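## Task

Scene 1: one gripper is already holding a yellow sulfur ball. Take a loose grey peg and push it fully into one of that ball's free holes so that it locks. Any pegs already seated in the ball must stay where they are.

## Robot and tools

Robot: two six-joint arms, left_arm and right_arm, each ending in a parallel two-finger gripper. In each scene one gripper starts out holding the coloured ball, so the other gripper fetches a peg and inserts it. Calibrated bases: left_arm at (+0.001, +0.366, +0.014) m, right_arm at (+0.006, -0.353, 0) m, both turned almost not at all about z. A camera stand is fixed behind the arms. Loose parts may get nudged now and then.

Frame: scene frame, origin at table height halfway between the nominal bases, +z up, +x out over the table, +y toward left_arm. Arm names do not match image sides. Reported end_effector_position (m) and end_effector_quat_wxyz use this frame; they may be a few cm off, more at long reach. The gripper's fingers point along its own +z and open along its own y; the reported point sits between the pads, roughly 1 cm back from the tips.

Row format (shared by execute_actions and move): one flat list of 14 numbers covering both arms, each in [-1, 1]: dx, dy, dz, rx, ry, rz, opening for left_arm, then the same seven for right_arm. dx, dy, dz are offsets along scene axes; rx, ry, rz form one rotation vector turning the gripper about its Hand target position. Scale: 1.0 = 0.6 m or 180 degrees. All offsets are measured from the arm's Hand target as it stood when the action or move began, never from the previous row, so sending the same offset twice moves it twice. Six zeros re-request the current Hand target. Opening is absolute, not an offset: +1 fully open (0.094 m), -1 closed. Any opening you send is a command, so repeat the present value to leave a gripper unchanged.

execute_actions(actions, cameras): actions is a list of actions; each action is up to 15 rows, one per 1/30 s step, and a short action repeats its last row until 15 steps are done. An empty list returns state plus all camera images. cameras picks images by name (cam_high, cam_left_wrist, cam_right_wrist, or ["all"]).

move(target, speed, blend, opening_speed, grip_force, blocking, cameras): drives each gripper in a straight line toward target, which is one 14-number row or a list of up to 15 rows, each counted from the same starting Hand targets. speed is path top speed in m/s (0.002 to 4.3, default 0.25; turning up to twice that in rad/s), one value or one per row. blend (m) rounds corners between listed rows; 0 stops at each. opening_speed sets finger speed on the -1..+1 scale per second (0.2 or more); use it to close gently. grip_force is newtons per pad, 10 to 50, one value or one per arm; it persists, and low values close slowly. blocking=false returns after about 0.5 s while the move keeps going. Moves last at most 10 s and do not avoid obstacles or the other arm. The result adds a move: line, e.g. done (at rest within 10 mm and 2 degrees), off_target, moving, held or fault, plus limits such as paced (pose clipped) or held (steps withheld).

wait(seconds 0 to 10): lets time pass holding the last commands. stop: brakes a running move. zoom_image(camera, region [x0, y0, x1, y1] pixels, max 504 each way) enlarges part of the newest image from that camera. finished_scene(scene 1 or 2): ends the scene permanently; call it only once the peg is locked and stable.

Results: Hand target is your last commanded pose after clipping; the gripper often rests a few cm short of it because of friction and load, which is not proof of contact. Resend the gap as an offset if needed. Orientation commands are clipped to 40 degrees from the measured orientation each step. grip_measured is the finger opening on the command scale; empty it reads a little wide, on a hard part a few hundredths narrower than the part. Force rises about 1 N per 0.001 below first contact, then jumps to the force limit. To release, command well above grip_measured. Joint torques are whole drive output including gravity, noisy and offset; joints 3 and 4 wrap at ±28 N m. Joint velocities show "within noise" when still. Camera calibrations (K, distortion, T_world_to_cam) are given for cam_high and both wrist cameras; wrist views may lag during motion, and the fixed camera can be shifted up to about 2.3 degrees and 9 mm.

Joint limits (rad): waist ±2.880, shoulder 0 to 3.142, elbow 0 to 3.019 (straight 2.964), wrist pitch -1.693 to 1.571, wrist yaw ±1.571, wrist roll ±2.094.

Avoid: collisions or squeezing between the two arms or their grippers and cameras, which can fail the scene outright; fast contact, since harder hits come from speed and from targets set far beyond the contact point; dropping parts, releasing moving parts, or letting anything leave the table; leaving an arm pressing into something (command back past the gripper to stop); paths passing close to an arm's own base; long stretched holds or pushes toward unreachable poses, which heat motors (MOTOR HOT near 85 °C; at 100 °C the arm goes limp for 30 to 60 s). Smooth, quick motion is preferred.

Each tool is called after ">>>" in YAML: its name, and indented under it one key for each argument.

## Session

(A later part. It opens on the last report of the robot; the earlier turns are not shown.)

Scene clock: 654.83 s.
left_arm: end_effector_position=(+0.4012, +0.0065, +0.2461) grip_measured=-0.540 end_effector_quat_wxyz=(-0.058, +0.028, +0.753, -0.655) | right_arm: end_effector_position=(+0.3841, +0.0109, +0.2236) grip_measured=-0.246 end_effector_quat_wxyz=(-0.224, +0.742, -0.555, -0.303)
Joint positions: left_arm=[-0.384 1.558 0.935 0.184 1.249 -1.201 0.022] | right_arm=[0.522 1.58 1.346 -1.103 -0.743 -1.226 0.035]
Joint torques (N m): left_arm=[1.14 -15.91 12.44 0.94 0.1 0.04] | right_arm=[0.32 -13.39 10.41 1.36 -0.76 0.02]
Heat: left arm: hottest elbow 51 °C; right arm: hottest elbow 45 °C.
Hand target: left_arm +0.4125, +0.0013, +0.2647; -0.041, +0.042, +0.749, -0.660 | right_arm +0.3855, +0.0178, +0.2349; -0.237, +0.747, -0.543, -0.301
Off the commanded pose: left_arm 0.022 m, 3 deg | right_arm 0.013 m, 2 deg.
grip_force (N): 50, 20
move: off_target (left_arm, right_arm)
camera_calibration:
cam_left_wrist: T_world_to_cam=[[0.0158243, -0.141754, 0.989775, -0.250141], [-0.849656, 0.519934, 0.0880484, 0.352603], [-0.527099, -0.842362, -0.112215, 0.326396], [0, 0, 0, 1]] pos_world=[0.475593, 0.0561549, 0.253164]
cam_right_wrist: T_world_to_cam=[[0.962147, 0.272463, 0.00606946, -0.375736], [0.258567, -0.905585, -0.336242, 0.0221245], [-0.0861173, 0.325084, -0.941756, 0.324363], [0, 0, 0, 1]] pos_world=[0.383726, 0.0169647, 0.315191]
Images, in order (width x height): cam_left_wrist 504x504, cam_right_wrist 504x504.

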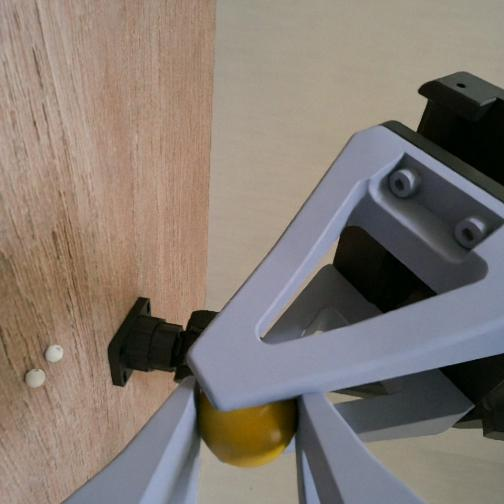

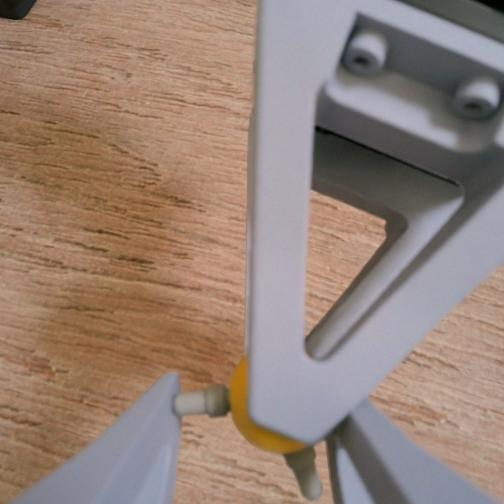

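>>> move:
  target: [0,0,0,0,0,0,-0.682579,0,0,0,0,0,0,-0.28]
  opening_speed: 0.2
  cameras: ["cam_right_wrist"]

>>> zoom_image:
  camera: "cam_right_wrist"
  region: [160, 310, 360, 490]

Scene clock: 656.83 s.
left_arm: end_effector_position=(+0.4012, +0.0065, +0.2461) grip_measured=-0.540 end_effector_quat_wxyz=(-0.057, +0.029, +0.753, -0.655) | right_arm: end_effector_position=(+0.3841, +0.0109, +0.2236) grip_measured=-0.272 end_effector_quat_wxyz=(-0.224, +0.742, -0.555, -0.303)
Joint positions: left_arm=[-0.384 1.558 0.935 0.184 1.249 -1.201 0.022] | right_arm=[0.522 1.58 1.346 -1.103 -0.743 -1.226 0.034]
Joint torques (N m): left_arm=[1.26 -15.91 12.48 0.98 0.08 0.04] | right_arm=[0.32 -13.57 10.36 1.36 -0.8 0.01]
Heat: left arm: hottest elbow 51 °C; right arm: hottest elbow 45 °C.
Hand target: left_arm +0.4125, +0.0013, +0.2647; -0.041, +0.042, +0.749, -0.660 | right_arm +0.3855, +0.0178, +0.2349; -0.237, +0.747, -0.544, -0.301
Off the commanded pose: left_arm 0.022 m, 2 deg | right_arm 0.013 m, 2 deg.
grip_force (N): 50, 20
move: off_target (left_arm, right_arm)
camera_calibration:
cam_right_wrist: T_world_to_cam=[[0.96222, 0.272208, 0.00587246, -0.375725], [0.258261, -0.905664, -0.336265, 0.0223408], [-0.0862156, 0.325077, -0.941749, 0.324367], [0, 0, 0, 1]] pos_world=[0.383726, 0.0170644, 0.315191]
Images, in order (width x height): cam_right_wrist 504x504.

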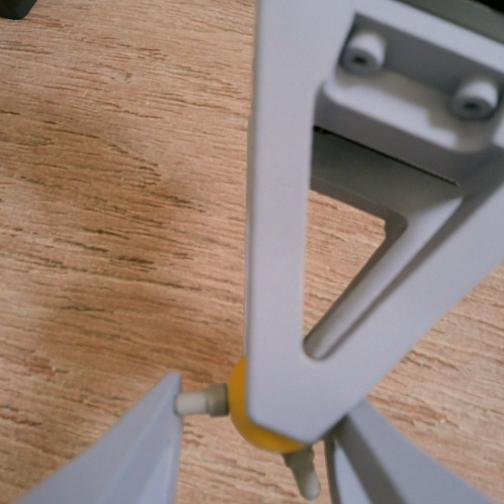

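Scaled by 2.520 from the camera's 504x504 image, which has a finer 720x720 frame.

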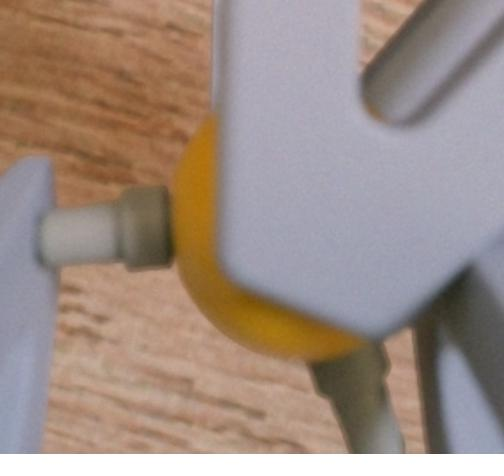

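>>> move:
  target: [0,0,0,0,0,0,-0.682579,0,0,0,0,0,0,-0.32]
  opening_speed: 0.2
  cameras: ["cam_right_wrist"]

>>> zoom_image:
  camera: "cam_right_wrist"
  region: [160, 310, 360, 490]

Scene clock: 658.33 s.
left_arm: end_effector_position=(+0.4012, +0.0065, +0.2461) grip_measured=-0.540 end_effector_quat_wxyz=(-0.057, +0.029, +0.753, -0.655) | right_arm: end_effector_position=(+0.3841, +0.0109, +0.2236) grip_measured=-0.283 end_effector_quat_wxyz=(-0.224, +0.742, -0.555, -0.303)
Joint positions: left_arm=[-0.384 1.558 0.935 0.184 1.249 -1.2 0.022] | right_arm=[0.522 1.58 1.346 -1.103 -0.743 -1.226 0.034]
Joint torques (N m): left_arm=[1.2 -15.91 12.45 0.96 0.09 0.01] | right_arm=[0.5 -13.45 10.37 1.35 -0.79 0.02]
Heat: left arm: hottest elbow 51 °C; right arm: hottest elbow 45 °C.
Hand target: left_arm +0.4125, +0.0013, +0.2647; -0.041, +0.042, +0.749, -0.660 | right_arm +0.3855, +0.0178, +0.2349; -0.237, +0.747, -0.543, -0.301
Off the commanded pose: left_arm 0.022 m, 2 deg | right_arm 0.013 m, 2 deg.
grip_force (N): 50, 20
move: off_target (left_arm, right_arm)
camera_calibration:
cam_right_wrist: T_world_to_cam=[[0.96222, 0.272208, 0.00587246, -0.375725], [0.258261, -0.905664, -0.336265, 0.0223408], [-0.0862156, 0.325077, -0.941749, 0.324367], [0, 0, 0, 1]] pos_world=[0.383726, 0.0170644, 0.315191]
Images, in order (width x height): cam_right_wrist 504x504.

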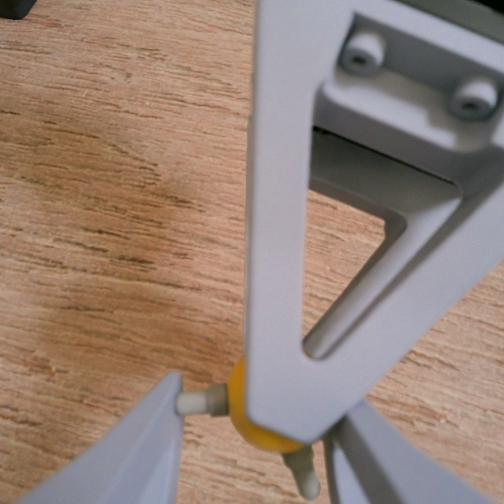

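Scaled by 2.520 from the camera's 504x504 image, which has a finer 720x720 frame.

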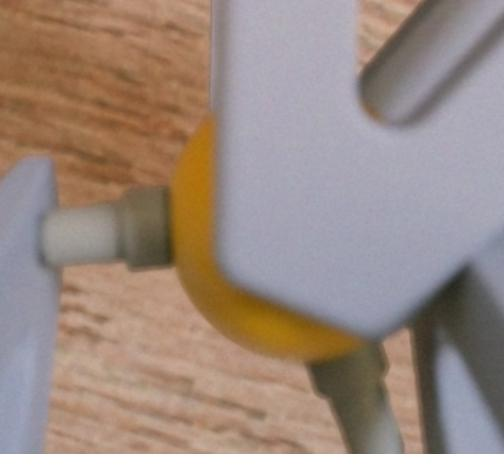

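>>> move:
  target: [0,0,0,0,0,0,-0.682579,0,0,0,0,0,0,-0.33]
  opening_speed: 0.2
  grip_force: [50,32]
  cameras: []

>>> wait:
  seconds: 1
  cameras: ["cam_right_wrist"]

>>> zoom_image:
  camera: "cam_right_wrist"
  region: [160, 310, 360, 490]

Scene clock: 659.93 s.
left_arm: end_effector_position=(+0.4012, +0.0065, +0.2461) grip_measured=-0.540 end_effector_quat_wxyz=(-0.057, +0.030, +0.753, -0.655) | right_arm: end_effector_position=(+0.3841, +0.0109, +0.2236) grip_measured=-0.301 end_effector_quat_wxyz=(-0.223, +0.741, -0.555, -0.303)
Joint positions: left_arm=[-0.384 1.558 0.935 0.184 1.249 -1.198 0.022] | right_arm=[0.522 1.58 1.346 -1.103 -0.743 -1.224 0.033]
Joint torques (N m): left_arm=[1.38 -15.91 12.38 0.91 0.09 0] | right_arm=[0.38 -13.63 10.37 1.35 -0.78 0]
Heat: left arm: hottest elbow 51 °C; right arm: hottest elbow 45 °C.
Hand target: left_arm +0.4125, +0.0013, +0.2647; -0.041, +0.042, +0.749, -0.660 | right_arm +0.3855, +0.0178, +0.2349; -0.237, +0.747, -0.543, -0.301
Off the commanded pose: left_arm 0.022 m, 2 deg | right_arm 0.013 m, 2 deg.
grip_force (N): 50, 32
move: off_target (left_arm, right_arm)
No camera images: "cameras" was empty.

Scene clock: 660.93 s.
left_arm: end_effector_position=(+0.4012, +0.0065, +0.2461) grip_measured=-0.540 end_effector_quat_wxyz=(-0.057, +0.030, +0.753, -0.655) | right_arm: end_effector_position=(+0.3841, +0.0109, +0.2236) grip_measured=-0.302 end_effector_quat_wxyz=(-0.223, +0.741, -0.555, -0.303)
Joint positions: left_arm=[-0.384 1.558 0.935 0.184 1.249 -1.198 0.022] | right_arm=[0.522 1.58 1.346 -1.103 -0.743 -1.224 0.033]
Joint torques (N m): left_arm=[1.2 -15.79 12.4 1.03 0.08 0.01] | right_arm=[0.38 -13.51 10.3 1.36 -0.79 0.01]
Heat: left arm: hottest elbow 51 °C; right arm: hottest elbow 45 °C.
Hand target: left_arm +0.4125, +0.0013, +0.2647; -0.041, +0.042, +0.749, -0.660 | right_arm +0.3855, +0.0178, +0.2349; -0.237, +0.747, -0.543, -0.301
Tool commands: left_gripper/opening=-0.682579 right_gripper/opening=-0.33
Off the commanded pose: left_arm 0.022 m, 2 deg | right_arm 0.013 m, 2 deg.
grip_force (N): 50, 32
wait: 1.00 s; at rest by 0.17 s
camera_calibration:
cam_right_wrist: T_world_to_cam=[[0.962602, 0.270881, 0.00447402, -0.375498], [0.256564, -0.906174, -0.336191, 0.0229498], [-0.0870134, 0.324766, -0.941783, 0.324697], [0, 0, 0, 1]] pos_world=[0.383821, 0.0170614, 0.31519]
Images, in order (width x height): cam_right_wrist 504x504.

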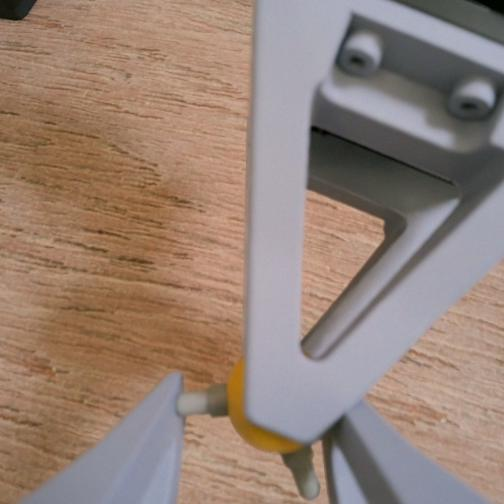

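Scaled by 2.520 from the camera's 504x504 image, which has a finer 720x720 frame.

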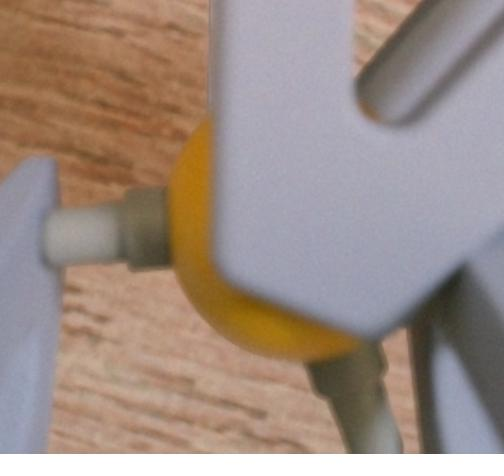

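>>> move:
  target: [0,0,0,0,0,0,-0.682579,0,0,0,0,0,0,-0.38]
  opening_speed: 0.2
  grip_force: [50,50]
  cameras: []

>>> wait:
  seconds: 1
  cameras: ["cam_right_wrist","cam_left_wrist"]

>>> zoom_image:
  camera: "cam_right_wrist"
  region: [160, 310, 360, 490]

Scene clock: 663.13 s.
left_arm: end_effector_position=(+0.4012, +0.0065, +0.2461) grip_measured=-0.540 end_effector_quat_wxyz=(-0.056, +0.030, +0.753, -0.655) | right_arm: end_effector_position=(+0.3841, +0.0109, +0.2236) grip_measured=-0.321 end_effector_quat_wxyz=(-0.223, +0.741, -0.556, -0.303)
Joint positions: left_arm=[-0.384 1.558 0.935 0.184 1.249 -1.196 0.022] | right_arm=[0.522 1.58 1.346 -1.103 -0.743 -1.222 0.032]
Joint torques (N m): left_arm=[1.08 -15.74 12.45 0.98 0.08 -0.01] | right_arm=[0.44 -13.51 10.4 1.37 -0.8 -0.01]
Heat: left arm: hottest elbow 51 °C; right arm: hottest elbow 45 °C.
Hand target: left_arm +0.4125, +0.0013, +0.2647; -0.041, +0.042, +0.749, -0.660 | right_arm +0.3855, +0.0179, +0.2349; -0.237, +0.747, -0.543, -0.301
Off the commanded pose: left_arm 0.022 m, 2 deg | right_arm 0.013 m, 2 deg.
move: off_target (left_arm, right_arm)
No camera images: "cameras" was empty.

Scene clock: 664.13 s.
left_arm: end_effector_position=(+0.4012, +0.0065, +0.2461) grip_measured=-0.540 end_effector_quat_wxyz=(-0.056, +0.030, +0.753, -0.655) | right_arm: end_effector_position=(+0.3841, +0.0109, +0.2236) grip_measured=-0.322 end_effector_quat_wxyz=(-0.223, +0.741, -0.556, -0.303)
Joint positions: left_arm=[-0.384 1.558 0.935 0.184 1.249 -1.196 0.022] | right_arm=[0.522 1.58 1.346 -1.103 -0.743 -1.222 0.032]
Joint torques (N m): left_arm=[1.08 -15.97 12.46 0.96 0.08 0] | right_arm=[0.67 -13.45 10.36 1.36 -0.78 -0.02]
Heat: left arm: hottest elbow 51 °C; right arm: hottest elbow 45 °C.
Hand target: left_arm +0.4125, +0.0013, +0.2647; -0.041, +0.042, +0.749, -0.660 | right_arm +0.3855, +0.0179, +0.2349; -0.237, +0.747, -0.543, -0.301
Tool commands: left_gripper/opening=-0.682579 right_gripper/opening=-0.38
Off the commanded pose: left_arm 0.022 m, 2 deg | right_arm 0.013 m, 2 deg.
wait: 1.00 s; at rest by 0.17 s
camera_calibration:
cam_left_wrist: T_world_to_cam=[[0.0105785, -0.141195, 0.989925, -0.248005], [-0.849756, 0.520549, 0.0833278, 0.353834], [-0.52707, -0.842076, -0.114475, 0.326886], [0, 0, 0, 1]] pos_world=[0.475588, 0.0560581, 0.253443]
cam_right_wrist: T_world_to_cam=[[0.962967, 0.269599, 0.00322437, -0.375314], [0.254953, -0.906634, -0.336175, 0.0235441], [-0.0877091, 0.324548, -0.941794, 0.324979], [0, 0, 0, 1]] pos_world=[0.383916, 0.0170589, 0.315188]
Images, in order (width x height): cam_left_wrist 504x504, cam_right_wrist 504x504.

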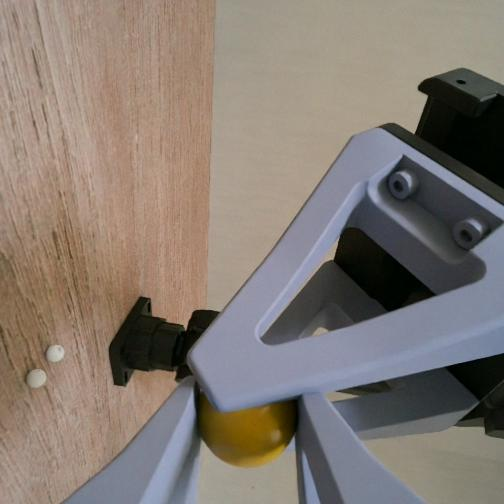

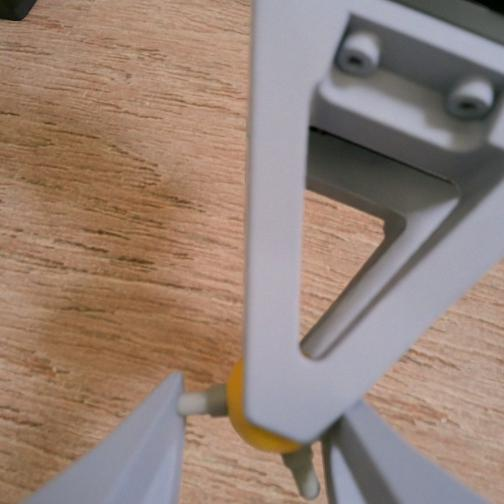

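Scaled by 2.520 from the camera's 504x504 image, which has a finer 720x720 frame.

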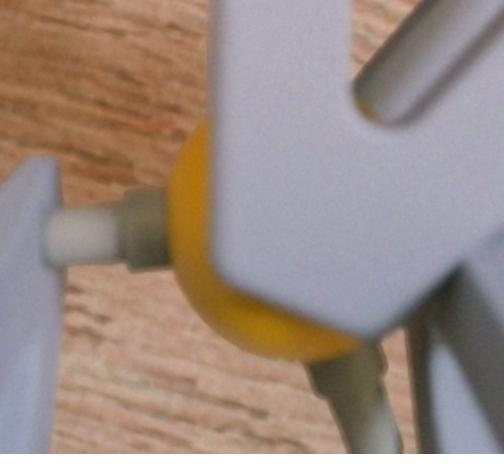

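>>> move:
  target: [0,0,0,0,0,0,-0.682579,0,0,0,0,0,0,-0.44]
  opening_speed: 0.2
  grip_force: [50,50]
  cameras: ["cam_right_wrist"]

Scene clock: 670.67 s.
left_arm: end_effector_position=(+0.4012, +0.0065, +0.2461) grip_measured=-0.540 end_effector_quat_wxyz=(-0.056, +0.030, +0.753, -0.655) | right_arm: end_effector_position=(+0.3841, +0.0109, +0.2236) grip_measured=-0.322 end_effector_quat_wxyz=(-0.223, +0.741, -0.556, -0.303)
Joint positions: left_arm=[-0.384 1.558 0.935 0.184 1.249 -1.196 0.022] | right_arm=[0.522 1.58 1.346 -1.103 -0.743 -1.222 0.032]
Joint torques (N m): left_arm=[1.32 -15.68 12.52 0.95 0.08 -0.01] | right_arm=[0.38 -13.63 10.37 1.4 -0.78 -0.02]
Heat: left arm: hottest elbow 51 °C; right arm: hottest elbow 45 °C.
Hand target: left_arm +0.4125, +0.0013, +0.2647; -0.041, +0.042, +0.749, -0.660 | right_arm +0.3855, +0.0179, +0.2349; -0.237, +0.747, -0.543, -0.301
Off the commanded pose: left_arm 0.022 m, 2 deg | right_arm 0.013 m, 2 deg.
move: off_target (left_arm, right_arm)
camera_calibration:
cam_right_wrist: T_world_to_cam=[[0.962967, 0.269599, 0.00322437, -0.375314], [0.254953, -0.906634, -0.336175, 0.0235441], [-0.0877091, 0.324548, -0.941794, 0.324979], [0, 0, 0, 1]] pos_world=[0.383916, 0.0170589, 0.315188]
Images, in order (width x height): cam_right_wrist 504x504.

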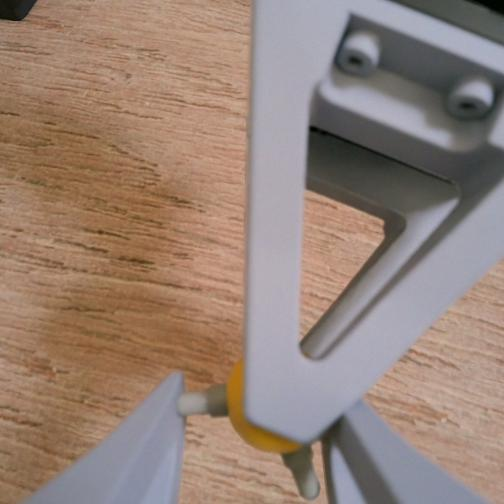

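>>> zoom_image:
  camera: "cam_right_wrist"
  region: [160, 340, 340, 504]

>>> move:
  target: [0,0,0,0,0,0,-0.682579,0,0,0,0,0,0,0.2]
  opening_speed: 0.3
  cameras: ["cam_right_wrist"]

Scaled by 2.800 from the camera's 504x504 image, which has a finer 720x720 frame.

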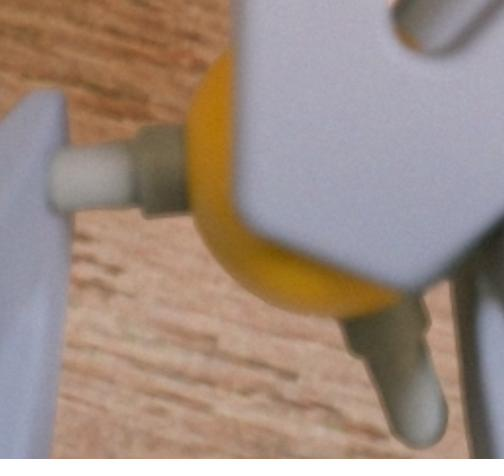

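Scene clock: 674.03 s.
left_arm: end_effector_position=(+0.4012, +0.0065, +0.2461) grip_measured=-0.540 end_effector_quat_wxyz=(-0.056, +0.030, +0.753, -0.655) | right_arm: end_effector_position=(+0.3838, +0.0113, +0.2241) grip_measured=+0.198 end_effector_quat_wxyz=(-0.224, +0.741, -0.555, -0.305)
Joint positions: left_arm=[-0.384 1.558 0.935 0.184 1.249 -1.196 0.022] | right_arm=[0.522 1.58 1.346 -1.103 -0.746 -1.222 0.056]
Joint torques (N m): left_arm=[1.26 -15.85 12.41 0.96 0.08 -0.01] | right_arm=[0.44 -13.57 10.37 1.35 -0.64 0]
Heat: left arm: hottest elbow 51 °C; right arm: hottest elbow 45 °C.
Hand target: left_arm +0.4125, +0.0013, +0.2647; -0.041, +0.042, +0.749, -0.660 | right_arm +0.3855, +0.0179, +0.2349; -0.237, +0.747, -0.543, -0.301
Off the commanded pose: left_arm 0.022 m, 2 deg | right_arm 0.013 m, 2 deg.
move: off_target (left_arm, right_arm)
camera_calibration:
cam_right_wrist: T_world_to_cam=[[0.962746, 0.2704, 0.00221008, -0.374851], [0.255059, -0.90535, -0.339538, 0.0248412], [-0.08981, 0.327452, -0.94059, 0.325779], [0, 0, 0, 1]] pos_world=[0.383808, 0.0171723, 0.315688]
Images, in order (width x height): cam_right_wrist 504x504.

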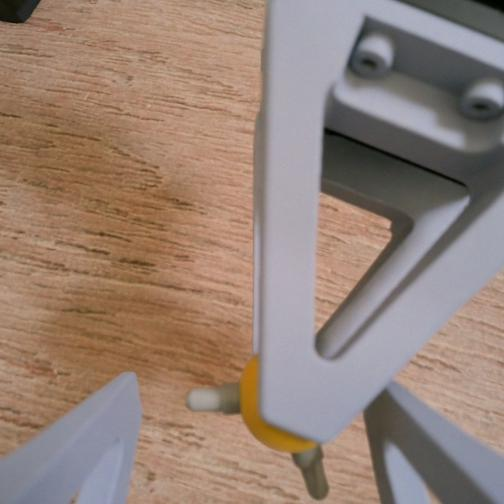

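>>> zoom_image:
  camera: "cam_right_wrist"
  region: [160, 340, 340, 504]

>>> move:
  target: [0,0,0,0,0,0,-0.682579,0.03,-0.1,0.12,0,0,0,0.2]
  cameras: ["cam_right_wrist", "cam_high"]

>>> zoom_image:
  camera: "cam_right_wrist"
  region: [160, 240, 340, 400]

Scaled by 2.800 from the camera's 504x504 image, which has a finer 720x720 frame.

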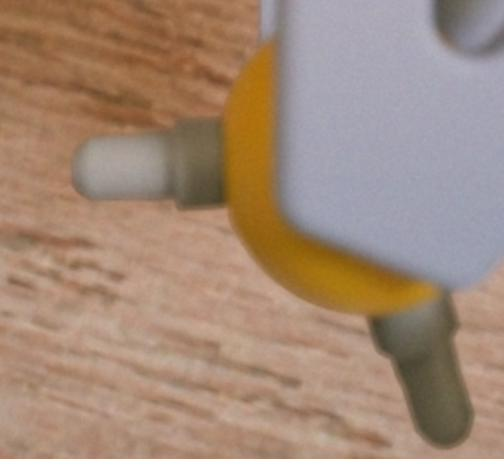

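Scene clock: 676.70 s.
left_arm: end_effector_position=(+0.4005, +0.0058, +0.2461) grip_measured=-0.540 end_effector_quat_wxyz=(-0.057, +0.031, +0.753, -0.655) | right_arm: end_effector_position=(+0.3932, -0.0472, +0.2891) grip_measured=+0.199 end_effector_quat_wxyz=(-0.220, +0.741, -0.554, -0.309)
Joint positions: left_arm=[-0.386 1.558 0.935 0.184 1.249 -1.196 0.022] | right_arm=[0.401 1.535 1.47 -1.398 -0.772 -1.394 0.056]
Joint torques (N m): left_arm=[1.26 -15.85 12.46 1.02 0.08 -0.01] | right_arm=[-0.32 -11.75 13.2 0.5 -0.68 -0.04]
Heat: left arm: hottest elbow 51 °C; right arm: hottest elbow 45 °C.
Hand target: left_arm +0.4126, +0.0013, +0.2648; -0.041, +0.042, +0.749, -0.660 | right_arm +0.4036, -0.0422, +0.3068; -0.237, +0.747, -0.544, -0.301
Off the commanded pose: left_arm 0.023 m, 2 deg | right_arm 0.021 m, 3 deg.
move: off_target (left_arm, right_arm)
camera_calibration:
cam_right_wrist: T_world_to_cam=[[0.960771, 0.277268, -0.0064385, -0.364607], [0.258479, -0.903598, -0.341612, -0.0091277], [-0.100536, 0.326546, -0.939819, 0.410873], [0, 0, 0, 1]] pos_world=[0.39397, -0.0413231, 0.380681]
Images, in order (width x height): cam_high 504x504, cam_right_wrist 504x504.

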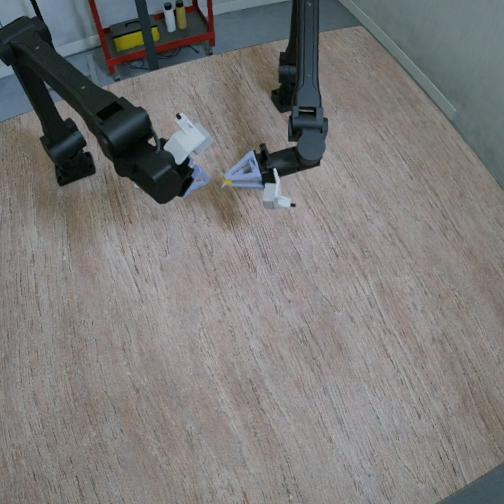

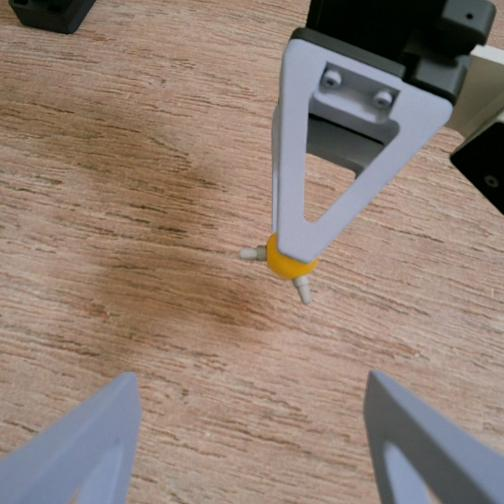

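Scaled by 2.800 from the camera's 504x504 image, which has a finer 720x720 frame.

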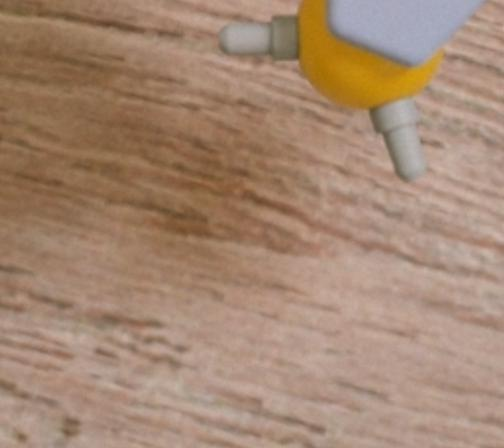

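>>> finished_scene:
  scene: 1

The scene is finished: the task was done.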